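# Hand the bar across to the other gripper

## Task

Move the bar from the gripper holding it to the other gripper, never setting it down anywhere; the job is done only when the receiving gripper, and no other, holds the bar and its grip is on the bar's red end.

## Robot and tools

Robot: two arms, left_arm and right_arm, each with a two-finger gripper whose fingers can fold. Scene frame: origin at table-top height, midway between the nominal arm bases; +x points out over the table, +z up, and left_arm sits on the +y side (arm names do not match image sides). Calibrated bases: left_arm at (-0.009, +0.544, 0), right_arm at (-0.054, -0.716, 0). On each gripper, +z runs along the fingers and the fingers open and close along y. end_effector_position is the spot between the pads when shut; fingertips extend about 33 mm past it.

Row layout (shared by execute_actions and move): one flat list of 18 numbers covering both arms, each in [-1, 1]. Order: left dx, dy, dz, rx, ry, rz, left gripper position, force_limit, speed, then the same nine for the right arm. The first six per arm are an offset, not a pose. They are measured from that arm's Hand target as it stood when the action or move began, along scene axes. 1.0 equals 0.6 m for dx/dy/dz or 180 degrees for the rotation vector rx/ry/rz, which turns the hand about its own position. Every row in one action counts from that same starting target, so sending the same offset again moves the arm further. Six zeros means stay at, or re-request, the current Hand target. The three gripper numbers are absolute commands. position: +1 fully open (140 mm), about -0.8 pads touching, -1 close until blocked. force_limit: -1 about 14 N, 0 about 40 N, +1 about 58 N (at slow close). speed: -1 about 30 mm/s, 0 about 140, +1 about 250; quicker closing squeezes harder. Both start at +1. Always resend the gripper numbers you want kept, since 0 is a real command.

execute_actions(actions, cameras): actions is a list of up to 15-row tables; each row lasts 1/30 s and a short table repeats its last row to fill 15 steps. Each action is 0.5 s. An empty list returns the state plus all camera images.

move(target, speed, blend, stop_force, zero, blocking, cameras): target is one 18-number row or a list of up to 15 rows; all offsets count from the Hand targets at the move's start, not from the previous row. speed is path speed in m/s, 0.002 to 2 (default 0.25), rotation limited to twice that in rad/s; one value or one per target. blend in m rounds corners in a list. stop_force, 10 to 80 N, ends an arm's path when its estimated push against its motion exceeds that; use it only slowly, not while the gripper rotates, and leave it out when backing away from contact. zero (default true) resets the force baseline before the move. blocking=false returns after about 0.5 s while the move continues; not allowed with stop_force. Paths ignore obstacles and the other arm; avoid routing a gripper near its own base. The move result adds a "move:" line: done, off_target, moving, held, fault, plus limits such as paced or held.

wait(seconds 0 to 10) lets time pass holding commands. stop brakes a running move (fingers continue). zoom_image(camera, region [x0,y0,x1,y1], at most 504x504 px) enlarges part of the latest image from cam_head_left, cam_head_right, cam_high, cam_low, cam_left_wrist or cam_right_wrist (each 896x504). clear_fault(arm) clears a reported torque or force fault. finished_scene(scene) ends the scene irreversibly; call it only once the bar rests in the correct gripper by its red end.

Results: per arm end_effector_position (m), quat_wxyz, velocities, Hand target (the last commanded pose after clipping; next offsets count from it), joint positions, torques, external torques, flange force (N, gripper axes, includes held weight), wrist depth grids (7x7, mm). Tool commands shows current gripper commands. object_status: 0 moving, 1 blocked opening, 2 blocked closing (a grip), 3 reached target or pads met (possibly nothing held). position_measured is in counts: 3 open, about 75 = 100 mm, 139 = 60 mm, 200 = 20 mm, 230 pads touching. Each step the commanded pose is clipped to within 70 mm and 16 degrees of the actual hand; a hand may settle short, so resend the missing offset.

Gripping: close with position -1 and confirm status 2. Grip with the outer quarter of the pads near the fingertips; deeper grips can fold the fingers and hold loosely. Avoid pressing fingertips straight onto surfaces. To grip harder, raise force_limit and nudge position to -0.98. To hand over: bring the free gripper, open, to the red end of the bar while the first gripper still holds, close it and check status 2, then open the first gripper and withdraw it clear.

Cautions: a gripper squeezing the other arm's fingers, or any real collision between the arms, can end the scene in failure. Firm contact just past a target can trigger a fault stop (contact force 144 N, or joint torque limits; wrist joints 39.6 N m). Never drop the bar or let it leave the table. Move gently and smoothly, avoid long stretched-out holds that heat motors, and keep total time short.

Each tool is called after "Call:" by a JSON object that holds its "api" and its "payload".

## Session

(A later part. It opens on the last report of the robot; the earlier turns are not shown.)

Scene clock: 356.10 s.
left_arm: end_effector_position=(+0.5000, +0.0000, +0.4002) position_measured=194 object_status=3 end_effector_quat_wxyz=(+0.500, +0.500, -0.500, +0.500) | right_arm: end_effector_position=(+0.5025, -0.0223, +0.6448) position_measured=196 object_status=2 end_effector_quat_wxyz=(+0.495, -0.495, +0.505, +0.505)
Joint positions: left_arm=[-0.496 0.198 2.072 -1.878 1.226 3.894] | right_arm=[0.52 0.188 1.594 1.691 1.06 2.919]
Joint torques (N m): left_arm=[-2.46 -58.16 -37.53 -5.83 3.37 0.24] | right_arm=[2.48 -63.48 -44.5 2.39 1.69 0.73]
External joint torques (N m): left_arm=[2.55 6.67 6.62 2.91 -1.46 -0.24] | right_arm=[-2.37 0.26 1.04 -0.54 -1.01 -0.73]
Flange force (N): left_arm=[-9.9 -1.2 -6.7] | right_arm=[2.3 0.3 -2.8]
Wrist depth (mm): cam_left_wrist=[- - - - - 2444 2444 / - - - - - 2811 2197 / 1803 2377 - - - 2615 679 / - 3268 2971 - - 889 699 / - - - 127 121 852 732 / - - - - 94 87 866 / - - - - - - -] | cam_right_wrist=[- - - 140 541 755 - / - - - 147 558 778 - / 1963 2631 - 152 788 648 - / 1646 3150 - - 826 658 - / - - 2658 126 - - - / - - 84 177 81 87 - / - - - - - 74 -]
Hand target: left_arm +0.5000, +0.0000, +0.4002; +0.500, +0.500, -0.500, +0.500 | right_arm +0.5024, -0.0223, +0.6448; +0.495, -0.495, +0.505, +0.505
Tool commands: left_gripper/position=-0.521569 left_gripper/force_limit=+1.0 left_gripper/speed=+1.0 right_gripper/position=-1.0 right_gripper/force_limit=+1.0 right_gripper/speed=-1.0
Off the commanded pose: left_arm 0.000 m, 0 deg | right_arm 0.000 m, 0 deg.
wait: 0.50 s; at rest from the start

Call:
{"api": "move", "payload": {"target": [0,0,0,0,0,0,-0.1,1,-1, 0,0,0,0,0,0,-1,1,-1], "cameras": ["cam_right_wrist", "cam_left_wrist", "cam_head_left"]}}

Scene clock: 364.00 s.
left_arm: end_effector_position=(+0.5000, +0.0000, +0.4002) position_measured=141 object_status=0 end_effector_quat_wxyz=(+0.500, +0.500, -0.500, +0.500) | right_arm: end_effector_position=(+0.5025, -0.0223, +0.6448) position_measured=196 object_status=2 end_effector_quat_wxyz=(+0.495, -0.495, +0.505, +0.505)
Joint positions: left_arm=[-0.496 0.198 2.072 -1.878 1.226 3.894] | right_arm=[0.52 0.188 1.594 1.691 1.06 2.919]
Joint torques (N m): left_arm=[-3.62 -51.73 -30.09 -3.05 1.89 -0.02] | right_arm=[-0.21 -71.37 -53.1 5.32 1.45 -0.32]
External joint torques (N m): left_arm=[3.78 0.24 -0.81 0.15 0.01 0.02] | right_arm=[0.32 7.75 9.42 -3.46 -0.77 0.32]
Flange force (N): left_arm=[0.4 -4.8 -5.6] | right_arm=[11.9 4.0 -2.6]
Wrist depth (mm): cam_left_wrist=[1791 2161 - - - 2641 2444 / 1854 2421 - - - 2467 2563 / - 2696 - - - 2752 681 / - 2873 - - 127 2782 701 / 1547 1245 - - 130 820 724 / - 84 96 - 116 92 - / - - 71 144 145 - -] | cam_right_wrist=[- - - 141 2385 717 - / 1919 - - 147 562 828 - / 1863 - 2631 151 632 2502 - / - - - 160 828 653 - / - - - 129 2604 2835 - / 1836 - 84 - 86 88 - / - - - - - 74 2526]
Hand target: left_arm +0.5000, +0.0000, +0.4002; +0.500, +0.500, -0.500, +0.500 | right_arm +0.5024, -0.0223, +0.6448; +0.495, -0.495, +0.505, +0.505
Off the commanded pose: left_arm 0.000 m, 0 deg | right_arm 0.000 m, 0 deg.
move: done
Images, in order (width x height): cam_head_left 896x504, cam_left_wrist 896x504, cam_right_wrist 896x504.

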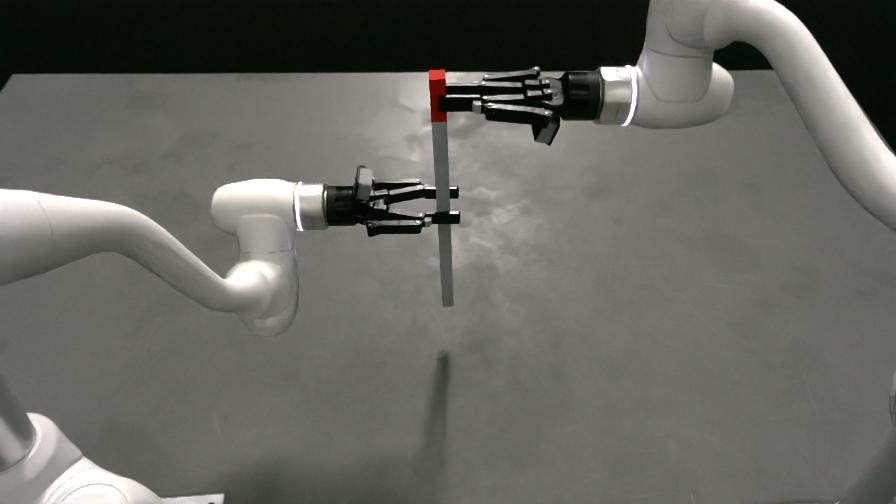

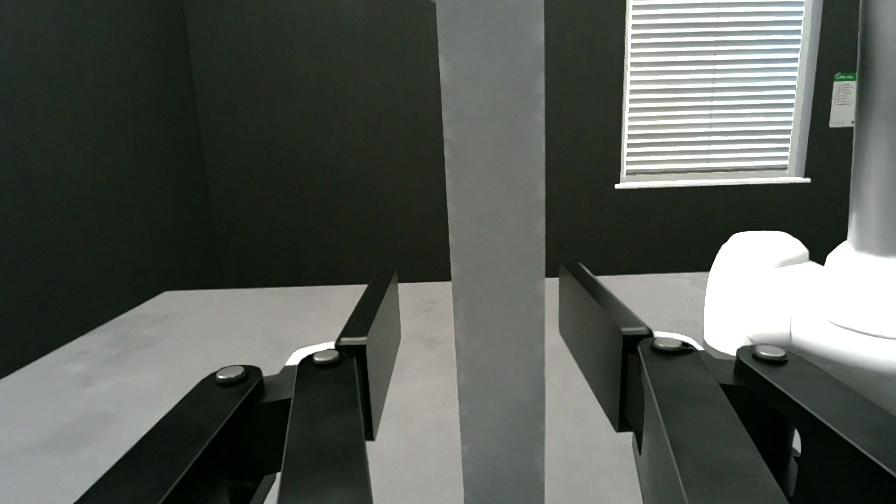

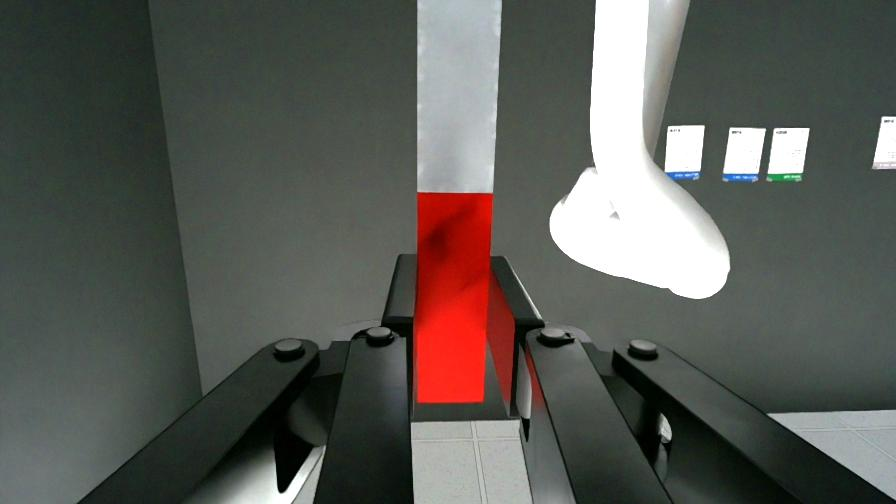

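Call:
{"api": "move", "payload": {"target": [0,0.167,0,0,0,0,-0.1,1,-1, 0,0,0,0,0,0,-1,1,-1], "cameras": ["cam_head_left"]}}

Scene clock: 370.57 s.
left_arm: end_effector_position=(+0.5000, +0.1001, +0.4002) position_measured=141 object_status=3 end_effector_quat_wxyz=(+0.500, +0.500, -0.500, +0.500) | right_arm: end_effector_position=(+0.5024, -0.0223, +0.6448) position_measured=196 object_status=2 end_effector_quat_wxyz=(+0.495, -0.495, +0.505, +0.505)
Joint positions: left_arm=[-0.322 0.155 2.126 -1.758 1.358 3.872] | right_arm=[0.52 0.188 1.594 1.691 1.06 2.919]
Joint torques (N m): left_arm=[-4.71 -46.4 -29.1 -2.81 1.8 -0.03] | right_arm=[-0.4 -72.07 -53 5.3 1.33 -0.45]
External joint torques (N m): left_arm=[4.73 0.22 -0.93 0.18 0.06 0.03] | right_arm=[0.33 9.45 9.63 -3.46 -0.67 0.45]
Flange force (N): left_arm=[0.5 -4.5 -8.6] | right_arm=[12.5 2.0 -1.5]
Wrist depth (mm): cam_left_wrist=[- 2668 2377 - 2696 2589 672 / - - - 211 2724 2905 684 / - - - - 2811 2490 716 / - - - - - 892 739 / 1881 1369 - - 130 866 756 / - 84 96 250 131 91 - / - - 74 - - - -] | cam_right_wrist=[- - 2278 140 587 744 - / 1797 - 3358 147 608 820 - / 2041 - 2715 152 651 826 2867 / - - 2774 158 834 695 2933 / 2075 2258 111 163 - 3866 - / 2025 - 84 172 86 92 - / - - - - - 74 2477]
Hand target: left_arm +0.5000, +0.1002, +0.4002; +0.500, +0.500, -0.500, +0.500 | right_arm +0.5024, -0.0223, +0.6448; +0.495, -0.495, +0.505, +0.505
Off the commanded pose: left_arm 0.000 m, 0 deg | right_arm 0.000 m, 0 deg.
move: done
Images, in order (width x height): cam_head_left 896x504.

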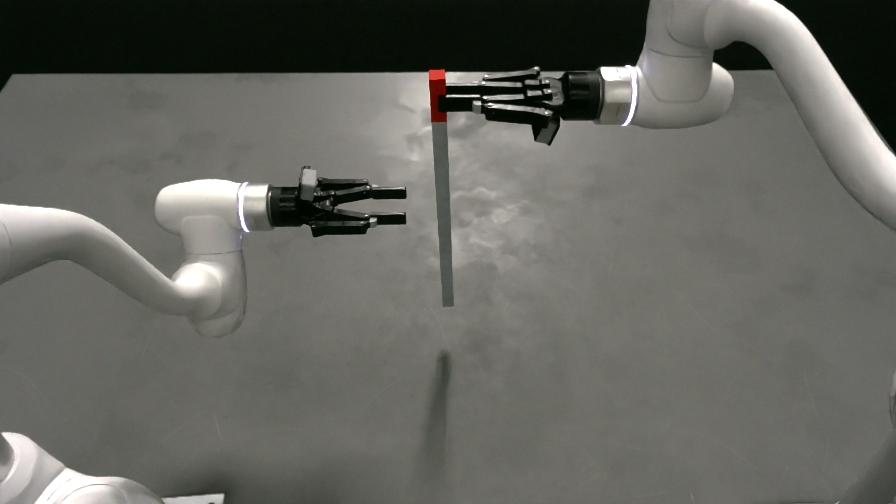

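Call:
{"api": "finished_scene", "payload": {"scene": 1}}

The scene is finished: the task was done.


## Next scene

The same job, from a new start.

Call:
{"api": "execute_actions", "payload": {"actions": []}}

Scene clock: 0.00 s.
left_arm: end_effector_position=(+0.4546, +0.1004, +0.2437) position_measured=194 object_status=3 end_effector_quat_wxyz=(+0.052, +0.746, +0.663, -0.010) | right_arm: end_effector_position=(+0.5959, -0.7137, +0.3220) position_measured=3 object_status=3 end_effector_quat_wxyz=(+0.000, +1.000, +0.001, +0.000)
Joint positions: left_arm=[-0.845 0.133 1.79 -0.026 1.115 -0.678] | right_arm=[-0.053 0.164 1.605 0 1.373 1.518]
Joint velocities: within noise
Joint torques (N m): no reading
External joint torques (N m): no reading
Flange force (N): no reading
Wrist depth (mm): cam_left_wrist=[- - - - - 347 - / 342 - - - - - - / - - - - - - 397 / - - - 127 397 402 - / - - - 130 122 - - / - - - 98 94 87 463 / - - - - - - -] | cam_right_wrist=[- - - - - 430 433 / - - 422 437 - 446 460 / - - 447 - - 469 - / - 466 - 437 473 491 479 / - 121 490 - - 132 - / - 112 - - - - 91 / - - 513 523 - - -]
Hand target: left_arm +0.4546, +0.1004, +0.2437; +0.052, +0.746, +0.663, -0.010 | right_arm +0.5959, -0.7137, +0.3220; +0.000, +1.000, +0.001, +0.000
Tool commands: left_gripper/position=-0.521569 left_gripper/force_limit=+1.0 left_gripper/speed=+1.0 right_gripper/position=+1.0 right_gripper/force_limit=+1.0 right_gripper/speed=+1.0

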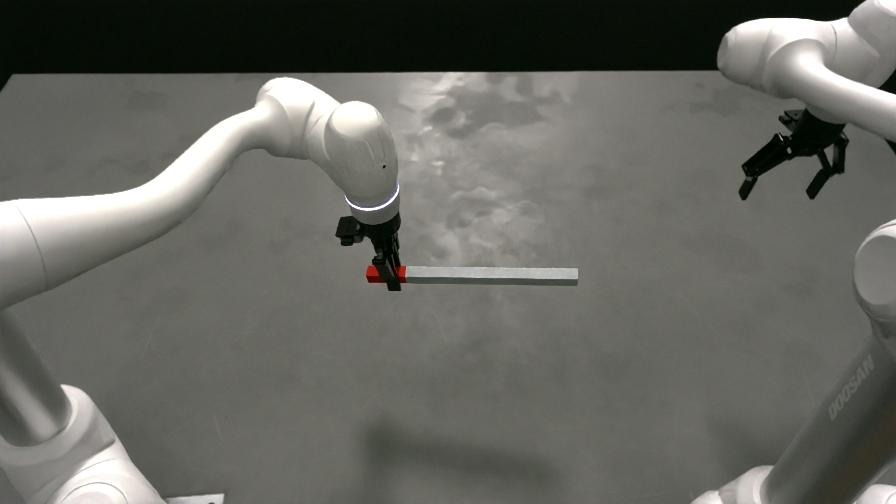

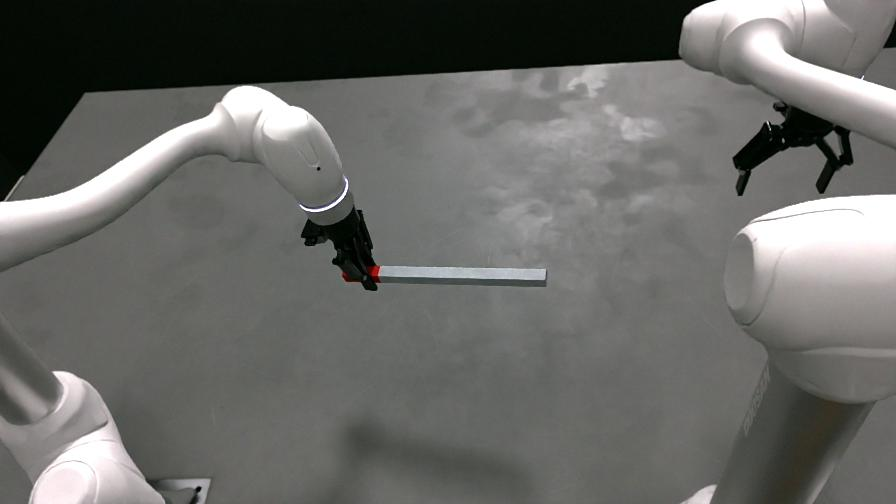

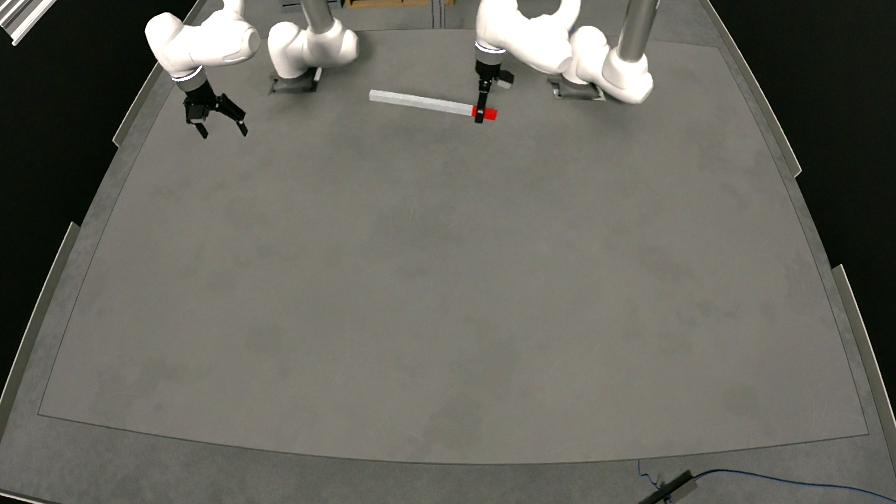

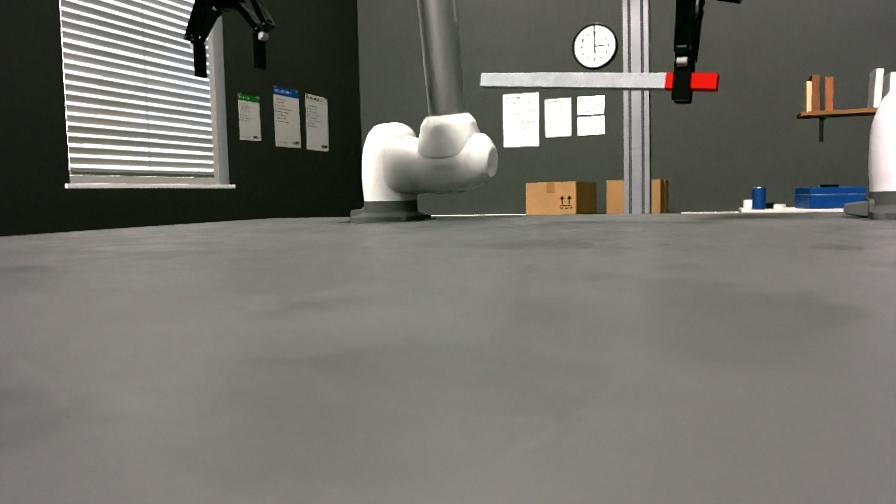

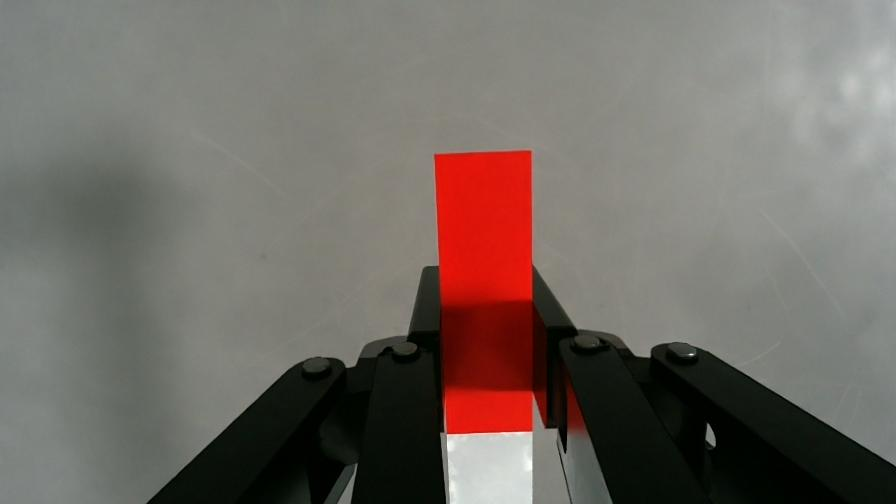

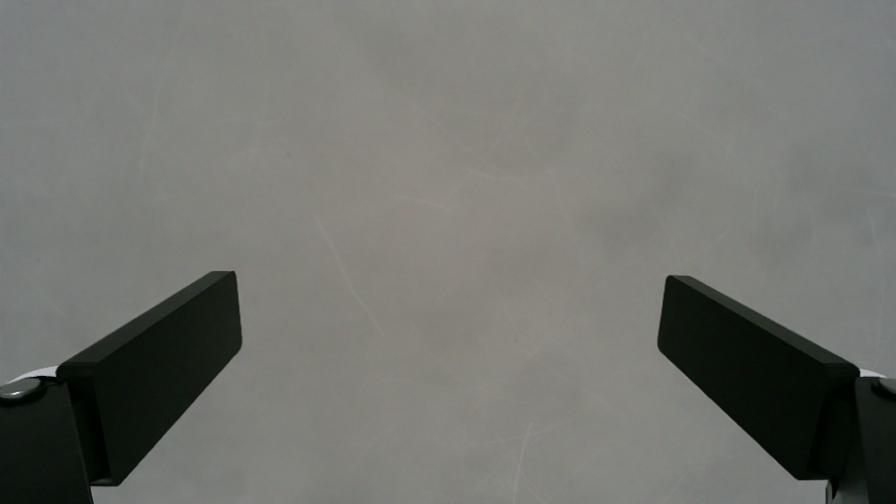

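Call:
{"api": "move", "payload": {"target": [[0.0423,-0.084,0.177,-0.179,0.244,0.490,-0.521569,1,1, -0.0765,0.356,0.13,0.1925,0.1925,-0.1925,1,1,1],[0.0757,-0.1673,0.2938,-0.0192,-0.7077,-0.6482,-0.521569,1,1, -0.1557,0.9228,0.23,0.385,0.385,-0.385,1,1,1]], "speed": 0.35, "blend": [0.03, 0], "cameras": ["all"]}}

Scene clock: 164.57 s.
left_arm: end_effector_position=(+0.5000, +0.0000, +0.4199) position_measured=194 object_status=3 end_effector_quat_wxyz=(+0.500, +0.500, -0.500, +0.500) | right_arm: end_effector_position=(+0.5025, -0.1601, +0.4600) position_measured=3 object_status=3 end_effector_quat_wxyz=(+0.501, -0.500, +0.499, +0.499)
Joint positions: left_arm=[-0.496 0.176 2.056 -1.864 1.215 -2.428] | right_arm=[0.321 0.206 1.931 1.749 1.299 2.549]
Joint torques (N m): left_arm=[-3.63 -52.18 -32.44 -3.58 2.21 -0.04] | right_arm=[-1.13 -60.89 -40.95 1.88 1.39 -0.45]
External joint torques (N m): left_arm=[3.69 1.78 0.33 0.61 -0.38 0.04] | right_arm=[1.07 2 2.75 -0.37 0.1 0.45]
Flange force (N): left_arm=[-1.7 -5.0 -5.4] | right_arm=[3.4 2.2 0.4]
Wrist depth (mm): cam_left_wrist=[- - 534 545 627 2782 580 / - - - 548 2842 2615 601 / - 2938 314 125 351 2641 630 / - 2641 - 127 - 1538 665 / - 1355 - 130 122 880 688 / - - - 135 94 87 703 / - - - - - - -] | cam_right_wrist=[1978 - 2900 265 563 776 3496 / - 2278 3002 541 615 - - / 1690 - - 307 935 2804 - / 1890 - - - 959 2867 - / - 121 - 2867 959 132 - / - 111 - - - 132 91 / - - - - - - -]
Hand target: left_arm +0.5000, +0.0000, +0.4199; +0.500, +0.500, -0.500, +0.500 | right_arm +0.5025, -0.1600, +0.4600; +0.501, -0.500, +0.499, +0.499
Off the commanded pose: left_arm 0.000 m, 0 deg | right_arm 0.000 m, 0 deg.
move: done

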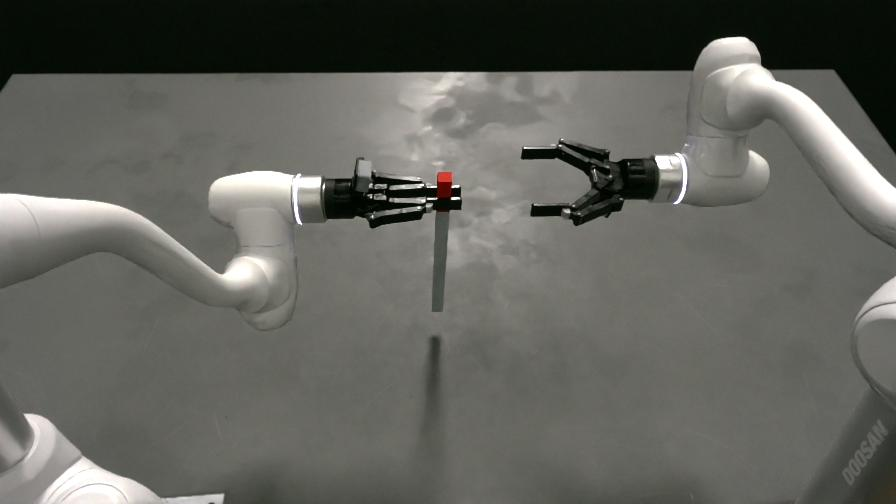

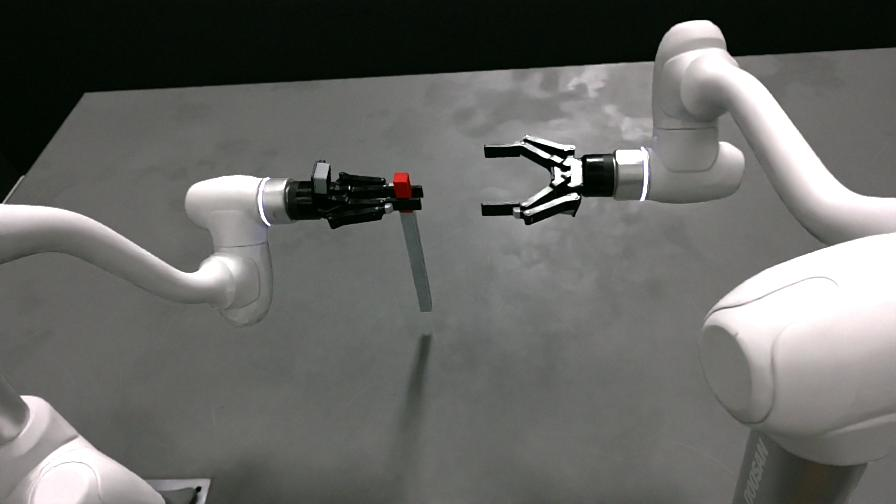

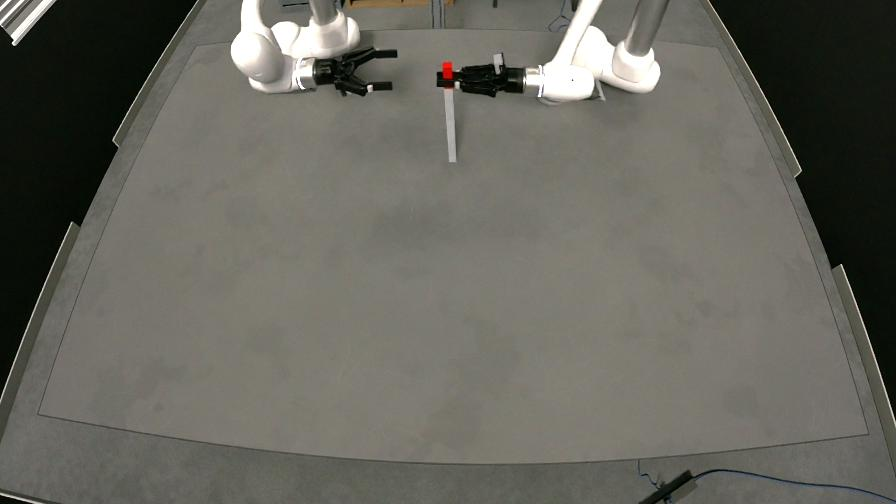

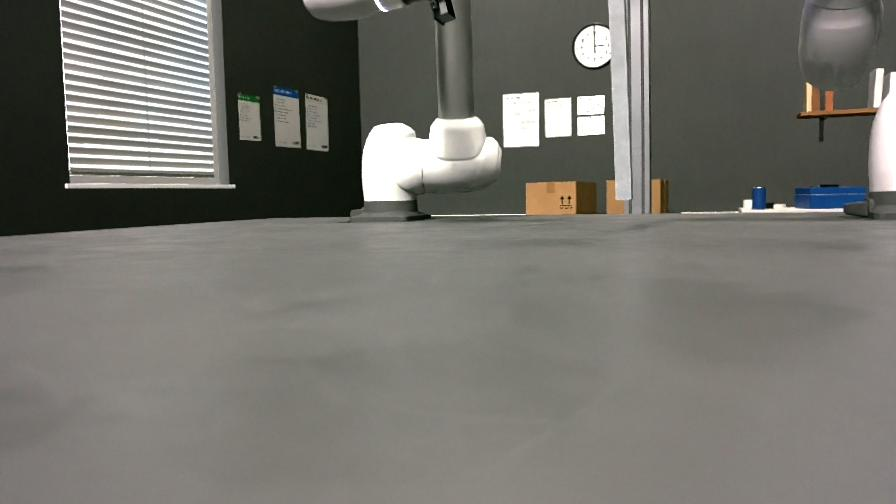

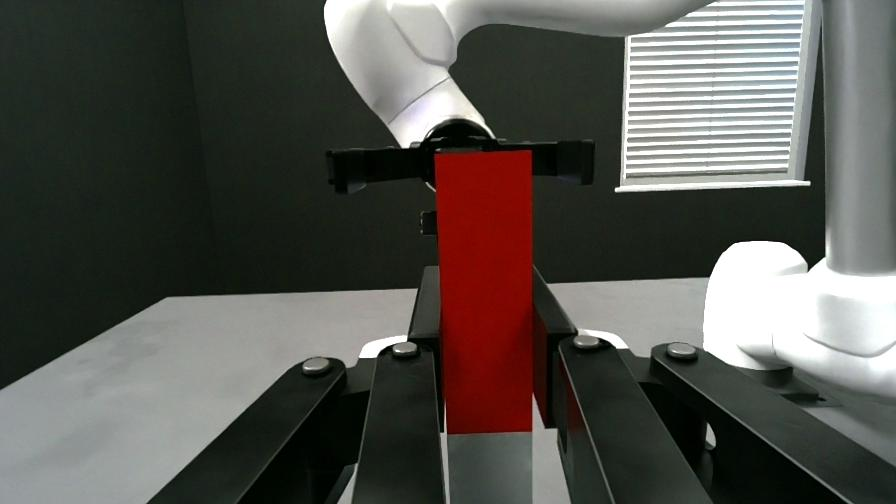

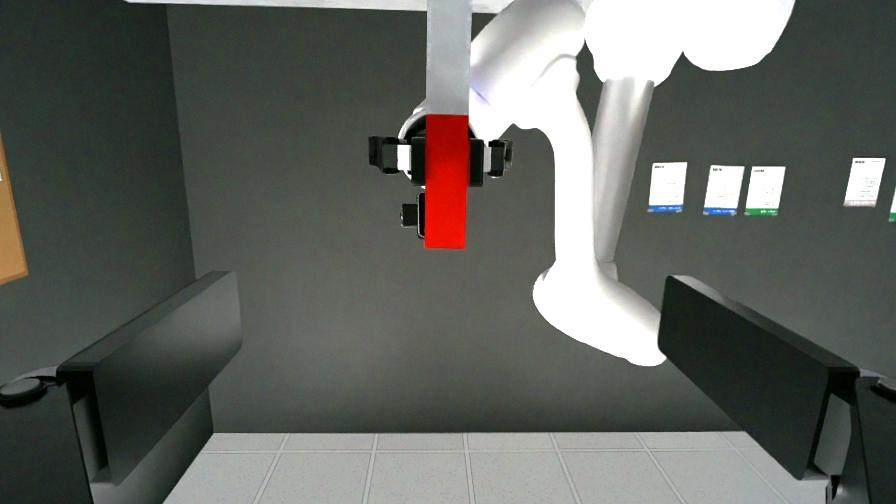

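Call:
{"api": "move", "payload": {"target": [0,0,0,0,0,0,-0.521569,1,1, -0.0025,0.23,0,0,0.003,0,-0.09,1,0], "speed": 0.15, "cameras": ["cam_right_wrist", "cam_left_wrist", "cam_head_left", "cam_head_right"]}}

Scene clock: 196.73 s.
left_arm: end_effector_position=(+0.5000, +0.0000, +0.4199) position_measured=194 object_status=3 end_effector_quat_wxyz=(+0.500, +0.500, -0.500, +0.500) | right_arm: end_effector_position=(+0.5010, -0.0221, +0.4600) position_measured=140 object_status=3 end_effector_quat_wxyz=(+0.498, -0.498, +0.502, +0.502)
Joint positions: left_arm=[-0.496 0.176 2.056 -1.864 1.215 -2.428] | right_arm=[0.522 0.296 1.811 1.859 1.126 2.546]
Joint torques (N m): left_arm=[-3.76 -52.35 -32.52 -3.53 2.2 -0.01] | right_arm=[-0.3 -70.61 -42.19 1.35 1.45 -0.49]
External joint torques (N m): left_arm=[3.84 1.91 0.39 0.55 -0.37 0.01] | right_arm=[0.35 1.8 3.12 -0.37 0.1 0.5]
Flange force (N): left_arm=[-1.9 -5.2 -5.6] | right_arm=[3.2 2.6 -1.9]
Wrist depth (mm): cam_left_wrist=[- - 407 421 2490 2842 2539 / 1996 2589 438 417 - 2589 2539 / - 2335 128 124 147 2668 627 / - 3396 133 127 129 - 672 / 1665 1341 - 131 122 822 734 / - - - 135 94 87 677 / - - - - - - -] | cam_right_wrist=[- - 2363 135 410 742 2502 / - - - 139 468 773 - / - - - 128 528 2454 2658 / - 2744 - - 577 - - / - - 110 - 137 - 2804 / - 89 89 - 110 82 87 / - - - 2430 - - 68]
Hand target: left_arm +0.5000, +0.0000, +0.4199; +0.500, +0.500, -0.500, +0.500 | right_arm +0.5010, -0.0220, +0.4600; +0.498, -0.498, +0.502, +0.502
Off the commanded pose: left_arm 0.000 m, 0 deg | right_arm 0.000 m, 0 deg.
move: done
Images, in order (width x height): cam_head_left 896x504, cam_head_right 896x504, cam_left_wrist 896x504, cam_right_wrist 896x504.

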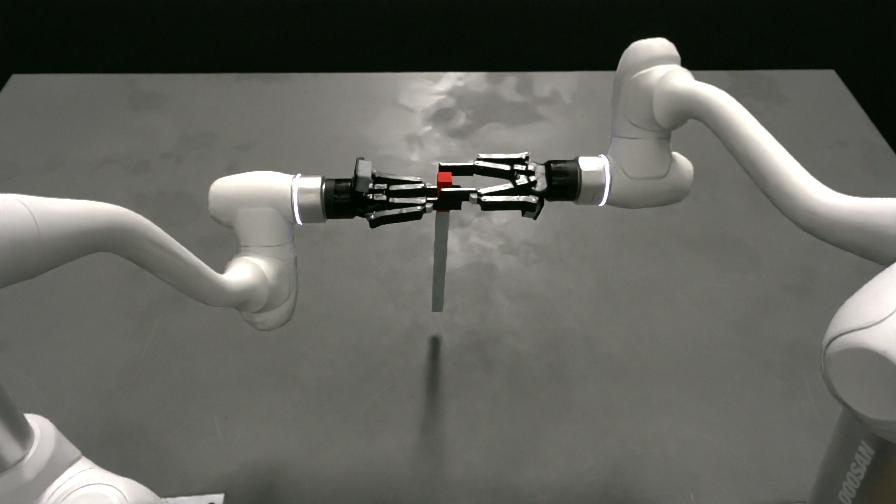

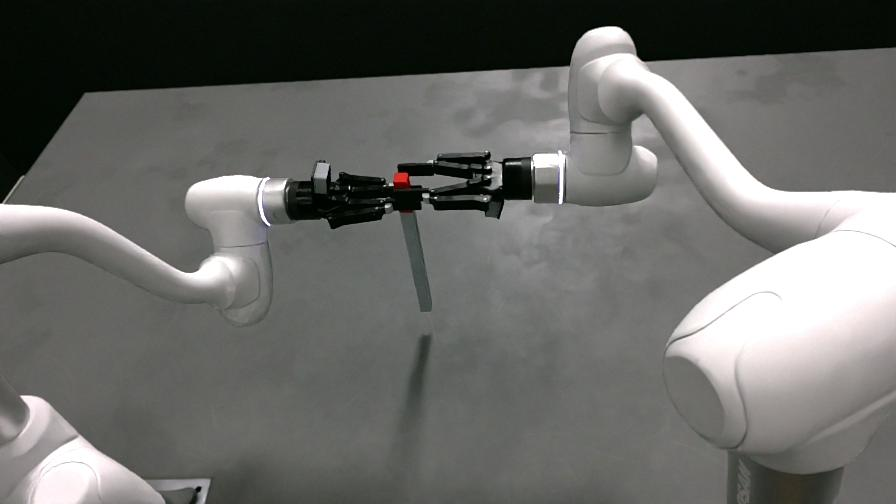

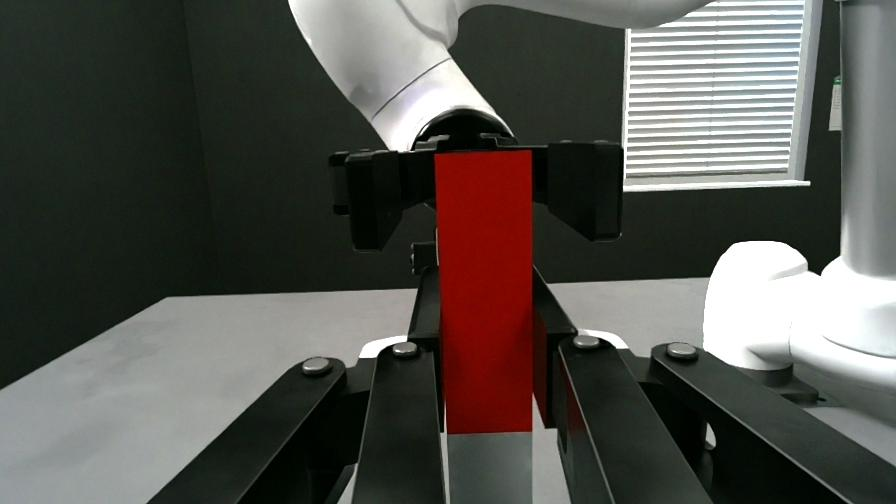

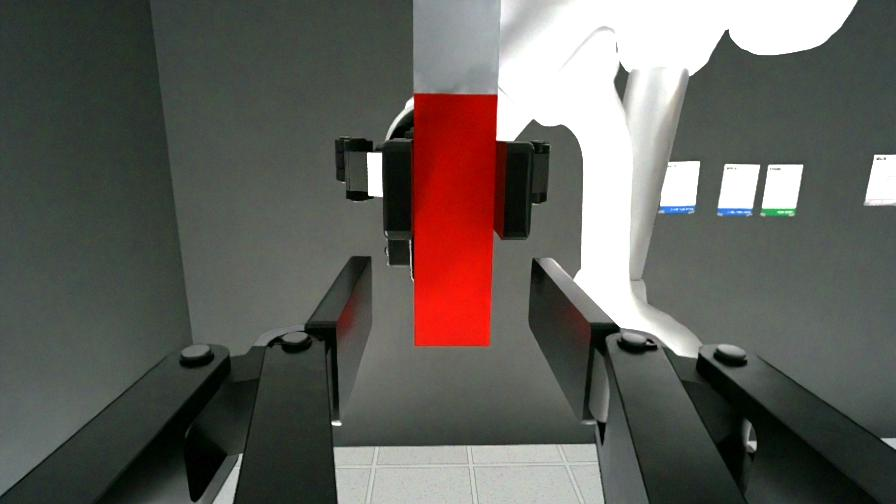

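Call:
{"api": "move", "payload": {"target": [0,0,0,0,0,0,-0.521569,1,1, 0,0,0,0,0,0,-1,1,-1]}}

Call:
{"api": "wait", "payload": {"seconds": 0.5, "cameras": ["cam_right_wrist", "cam_left_wrist"]}}

Scene clock: 207.83 s.
left_arm: end_effector_position=(+0.5000, +0.0000, +0.4199) position_measured=194 object_status=3 end_effector_quat_wxyz=(+0.500, +0.500, -0.500, +0.500) | right_arm: end_effector_position=(+0.5010, -0.0220, +0.4600) position_measured=196 object_status=0 end_effector_quat_wxyz=(+0.498, -0.498, +0.502, +0.502)
Joint positions: left_arm=[-0.496 0.176 2.056 -1.864 1.215 -2.428] | right_arm=[0.522 0.296 1.811 1.859 1.126 2.546]
Joint torques (N m): left_arm=[-2.84 -48.1 -38.22 -5.67 -1.06 0.39] | right_arm=[14.64 -71.2 -39.92 -0.51 5.07 0.44]
External joint torques (N m): left_arm=[2.87 -2.4 6.06 2.68 2.9 -0.39] | right_arm=[-14.57 1.94 0.66 1.51 -3.51 -0.44]
Flange force (N): left_arm=[-1.6 7.4 -16.9] | right_arm=[2.5 -9.2 -13.1]
Wrist depth (mm): cam_left_wrist=[- - 410 427 531 2563 2563 / - - - 416 - 2641 601 / 1461 - - 124 125 2811 607 / 1566 - - 127 126 - 676 / 1269 1228 - 130 121 849 737 / - - - 136 94 87 730 / 765 - - - - - -] | cam_right_wrist=[- - - 134 410 746 636 / 1772 - - 139 448 - - / 1836 - - 124 527 2658 - / 1904 2407 2933 - 837 3112 - / - - 105 130 627 697 - / - - 84 - 81 88 - / - - - - - 75 -]
Hand target: left_arm +0.5000, +0.0000, +0.4199; +0.500, +0.500, -0.500, +0.500 | right_arm +0.5010, -0.0220, +0.4600; +0.498, -0.498, +0.502, +0.502
Off the commanded pose: left_arm 0.000 m, 0 deg | right_arm 0.000 m, 0 deg.
move: done

Scene clock: 208.33 s.
left_arm: end_effector_position=(+0.5000, +0.0000, +0.4199) position_measured=194 object_status=3 end_effector_quat_wxyz=(+0.500, +0.500, -0.500, +0.500) | right_arm: end_effector_position=(+0.5010, -0.0220, +0.4600) position_measured=196 object_status=2 end_effector_quat_wxyz=(+0.498, -0.498, +0.502, +0.502)
Joint positions: left_arm=[-0.496 0.176 2.056 -1.864 1.215 -2.428] | right_arm=[0.522 0.296 1.811 1.859 1.126 2.546]
Joint torques (N m): left_arm=[-2.92 -48.07 -38.09 -5.64 -1.13 0.31] | right_arm=[14.44 -71.17 -40.16 -0.47 5.07 0.4]
External joint torques (N m): left_arm=[3.03 -2.33 5.98 2.68 2.96 -0.32] | right_arm=[-14.39 1.55 0.74 1.48 -3.51 -0.4]
Flange force (N): left_arm=[-1.8 7.1 -17.1] | right_arm=[2.1 -8.5 -13.3]
Wrist depth (mm): cam_left_wrist=[- - 408 415 509 2539 2589 / - - 2842 416 - 2589 2563 / - 2782 - 124 2752 2873 644 / - - - 127 2811 1624 659 / - - - 130 122 838 726 / - - - 136 94 87 705 / - - - - - - -] | cam_right_wrist=[- - 2430 134 412 748 686 / 1690 - - 139 449 2552 2578 / - 2744 - 132 529 2502 2804 / - - - 147 598 2715 - / - 2604 - 130 629 2631 - / - - 84 2900 81 86 3112 / - - - - - 74 2900]
Hand target: left_arm +0.5000, +0.0000, +0.4199; +0.500, +0.500, -0.500, +0.500 | right_arm +0.5010, -0.0220, +0.4600; +0.498, -0.498, +0.502, +0.502
Tool commands: left_gripper/position=-0.521569 left_gripper/force_limit=+1.0 left_gripper/speed=+1.0 right_gripper/position=-1.0 right_gripper/force_limit=+1.0 right_gripper/speed=-1.0
Off the commanded pose: left_arm 0.000 m, 0 deg | right_arm 0.000 m, 0 deg.
wait: 0.50 s; at rest by 0.17 s
Images, in order (width x height): cam_left_wrist 896x504, cam_right_wrist 896x504.

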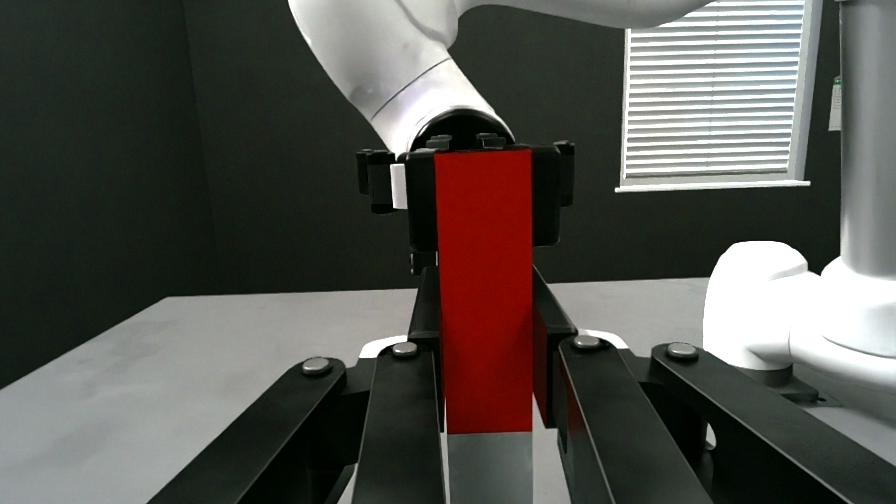

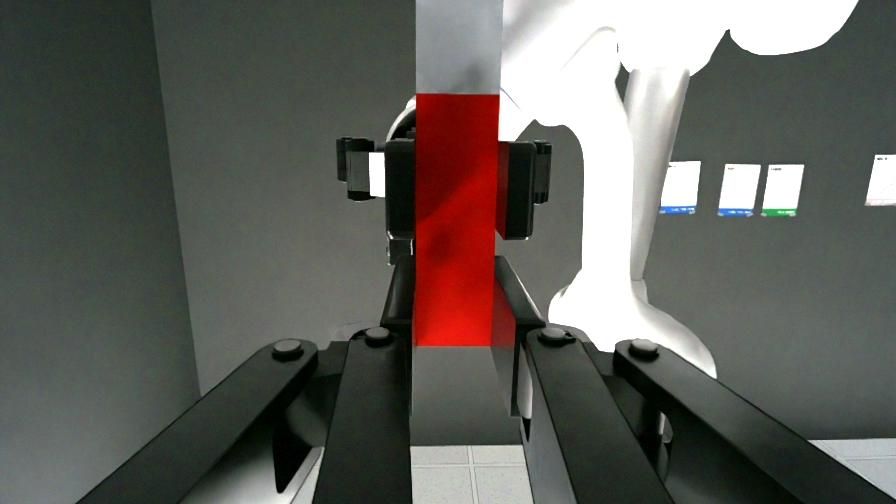

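Call:
{"api": "move", "payload": {"target": [0,0,0,0,0,0,-0.1,1,-1, 0,0,0,0,0,0,-1,1,-1], "cameras": ["cam_right_wrist", "cam_head_left"]}}

Scene clock: 219.47 s.
left_arm: end_effector_position=(+0.5000, +0.0000, +0.4199) position_measured=141 object_status=0 end_effector_quat_wxyz=(+0.500, +0.500, -0.500, +0.500) | right_arm: end_effector_position=(+0.5010, -0.0220, +0.4600) position_measured=196 object_status=2 end_effector_quat_wxyz=(+0.498, -0.498, +0.502, +0.502)
Joint positions: left_arm=[-0.496 0.176 2.056 -1.864 1.215 -2.428] | right_arm=[0.522 0.296 1.811 1.859 1.126 2.546]
Joint torques (N m): left_arm=[-3.95 -50.62 -31.18 -3.06 1.76 -0.04] | right_arm=[-0.66 -72.16 -43.55 1.92 1.9 -0.43]
External joint torques (N m): left_arm=[3.95 0.21 -0.92 0.1 0.07 0.04] | right_arm=[0.56 3.37 4.47 -0.92 -0.36 0.43]
Flange force (N): left_arm=[0.5 -5.0 -5.9] | right_arm=[5.2 3.0 -1.7]
Wrist depth (mm): cam_left_wrist=[- 2179 407 422 2641 2490 2539 / 1791 2724 462 416 2724 2539 608 / 1841 2075 2696 124 125 2905 2641 / - 2011 - 127 127 - 674 / - 1314 - 131 130 815 714 / 908 84 96 135 117 92 672 / - - 71 - - - -] | cam_right_wrist=[1784 2041 - 134 412 744 576 / 1772 - 2385 139 466 2363 - / 2126 - 137 143 523 2604 2744 / 1978 2144 - 147 584 - - / - 2552 104 151 630 2526 - / - - 84 - 81 88 3190 / - - - - - 75 2967]
Hand target: left_arm +0.5000, +0.0000, +0.4199; +0.500, +0.500, -0.500, +0.500 | right_arm +0.5010, -0.0220, +0.4600; +0.498, -0.498, +0.502, +0.502
Off the commanded pose: left_arm 0.000 m, 0 deg | right_arm 0.000 m, 0 deg.
move: done
Images, in order (width x height): cam_head_left 896x504, cam_right_wrist 896x504.

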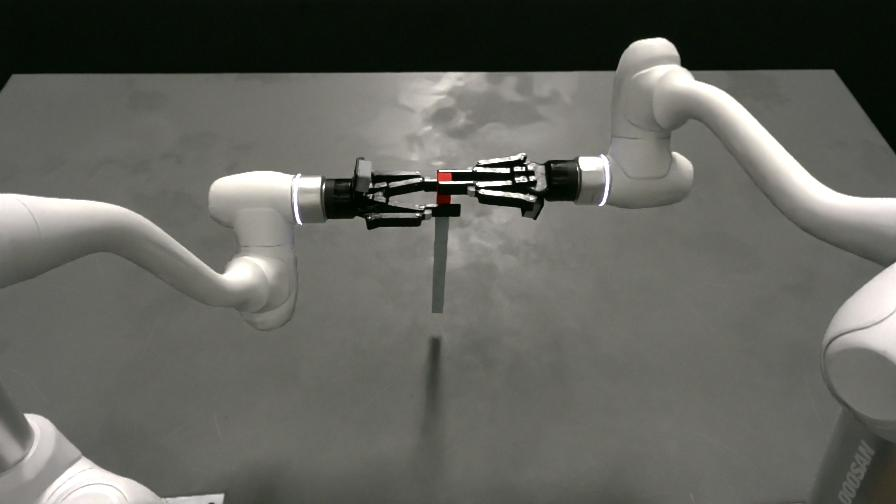

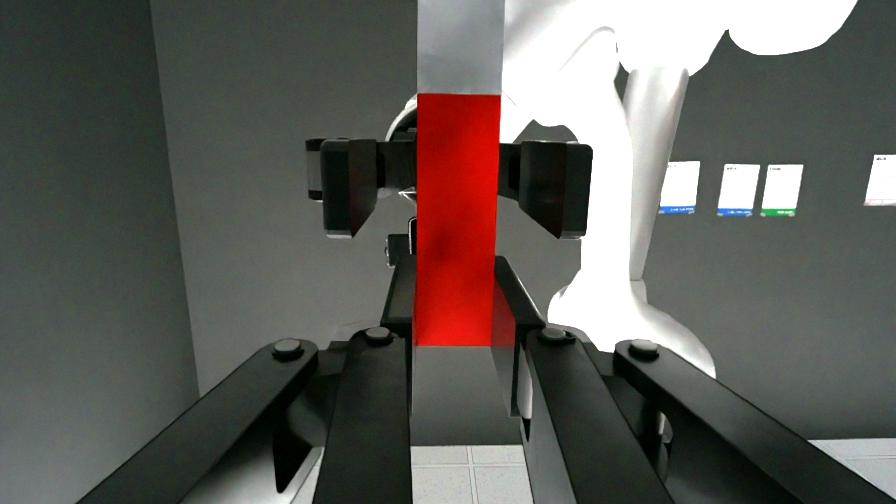

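Call:
{"api": "move", "payload": {"target": [0,0.167,0,0,0,0,-0.1,1,-1, 0,0,0,0,0,0,-1,1,-1], "cameras": ["cam_head_left"]}}

Scene clock: 226.10 s.
left_arm: end_effector_position=(+0.5000, +0.1002, +0.4199) position_measured=141 object_status=3 end_effector_quat_wxyz=(+0.500, +0.500, -0.500, +0.500) | right_arm: end_effector_position=(+0.5010, -0.0220, +0.4600) position_measured=196 object_status=2 end_effector_quat_wxyz=(+0.498, -0.498, +0.502, +0.502)
Joint positions: left_arm=[-0.321 0.132 2.109 -1.749 1.351 -2.452] | right_arm=[0.522 0.296 1.811 1.859 1.126 2.546]
Joint torques (N m): left_arm=[-4.33 -45.44 -30.5 -2.84 1.71 -0.02] | right_arm=[-0.56 -72.28 -43.49 1.85 1.87 -0.47]
External joint torques (N m): left_arm=[4.38 0.32 -0.83 0.14 0.07 0.02] | right_arm=[0.58 3.17 4.2 -0.85 -0.32 0.47]
Flange force (N): left_arm=[0.4 -4.3 -7.9] | right_arm=[4.8 2.8 -1.5]
Wrist depth (mm): cam_left_wrist=[- - 495 519 642 2615 624 / - - - 516 - 2641 654 / 1461 - - 223 - - 694 / - - 2444 231 - 892 724 / - - - - 130 877 756 / - 84 96 - 116 92 - / - - 71 - - - -] | cam_right_wrist=[- - 2715 134 498 771 632 / 1797 - - 139 537 842 - / 1890 2278 2774 143 627 828 2967 / 2454 2075 - 146 653 2578 - / 1890 2109 - 129 692 759 2933 / - - 84 - 81 92 - / - - - - - 74 -]
Hand target: left_arm +0.5000, +0.1002, +0.4199; +0.500, +0.500, -0.500, +0.500 | right_arm +0.5010, -0.0220, +0.4600; +0.498, -0.498, +0.502, +0.502
Off the commanded pose: left_arm 0.000 m, 0 deg | right_arm 0.000 m, 0 deg.
move: done
Images, in order (width x height): cam_head_left 896x504.

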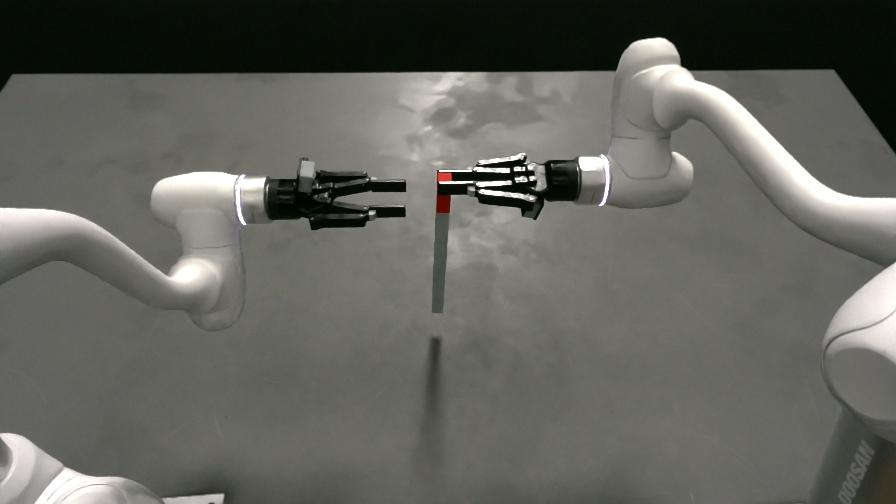

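Call:
{"api": "finished_scene", "payload": {"scene": 2}}

The scene is finished: the task was done.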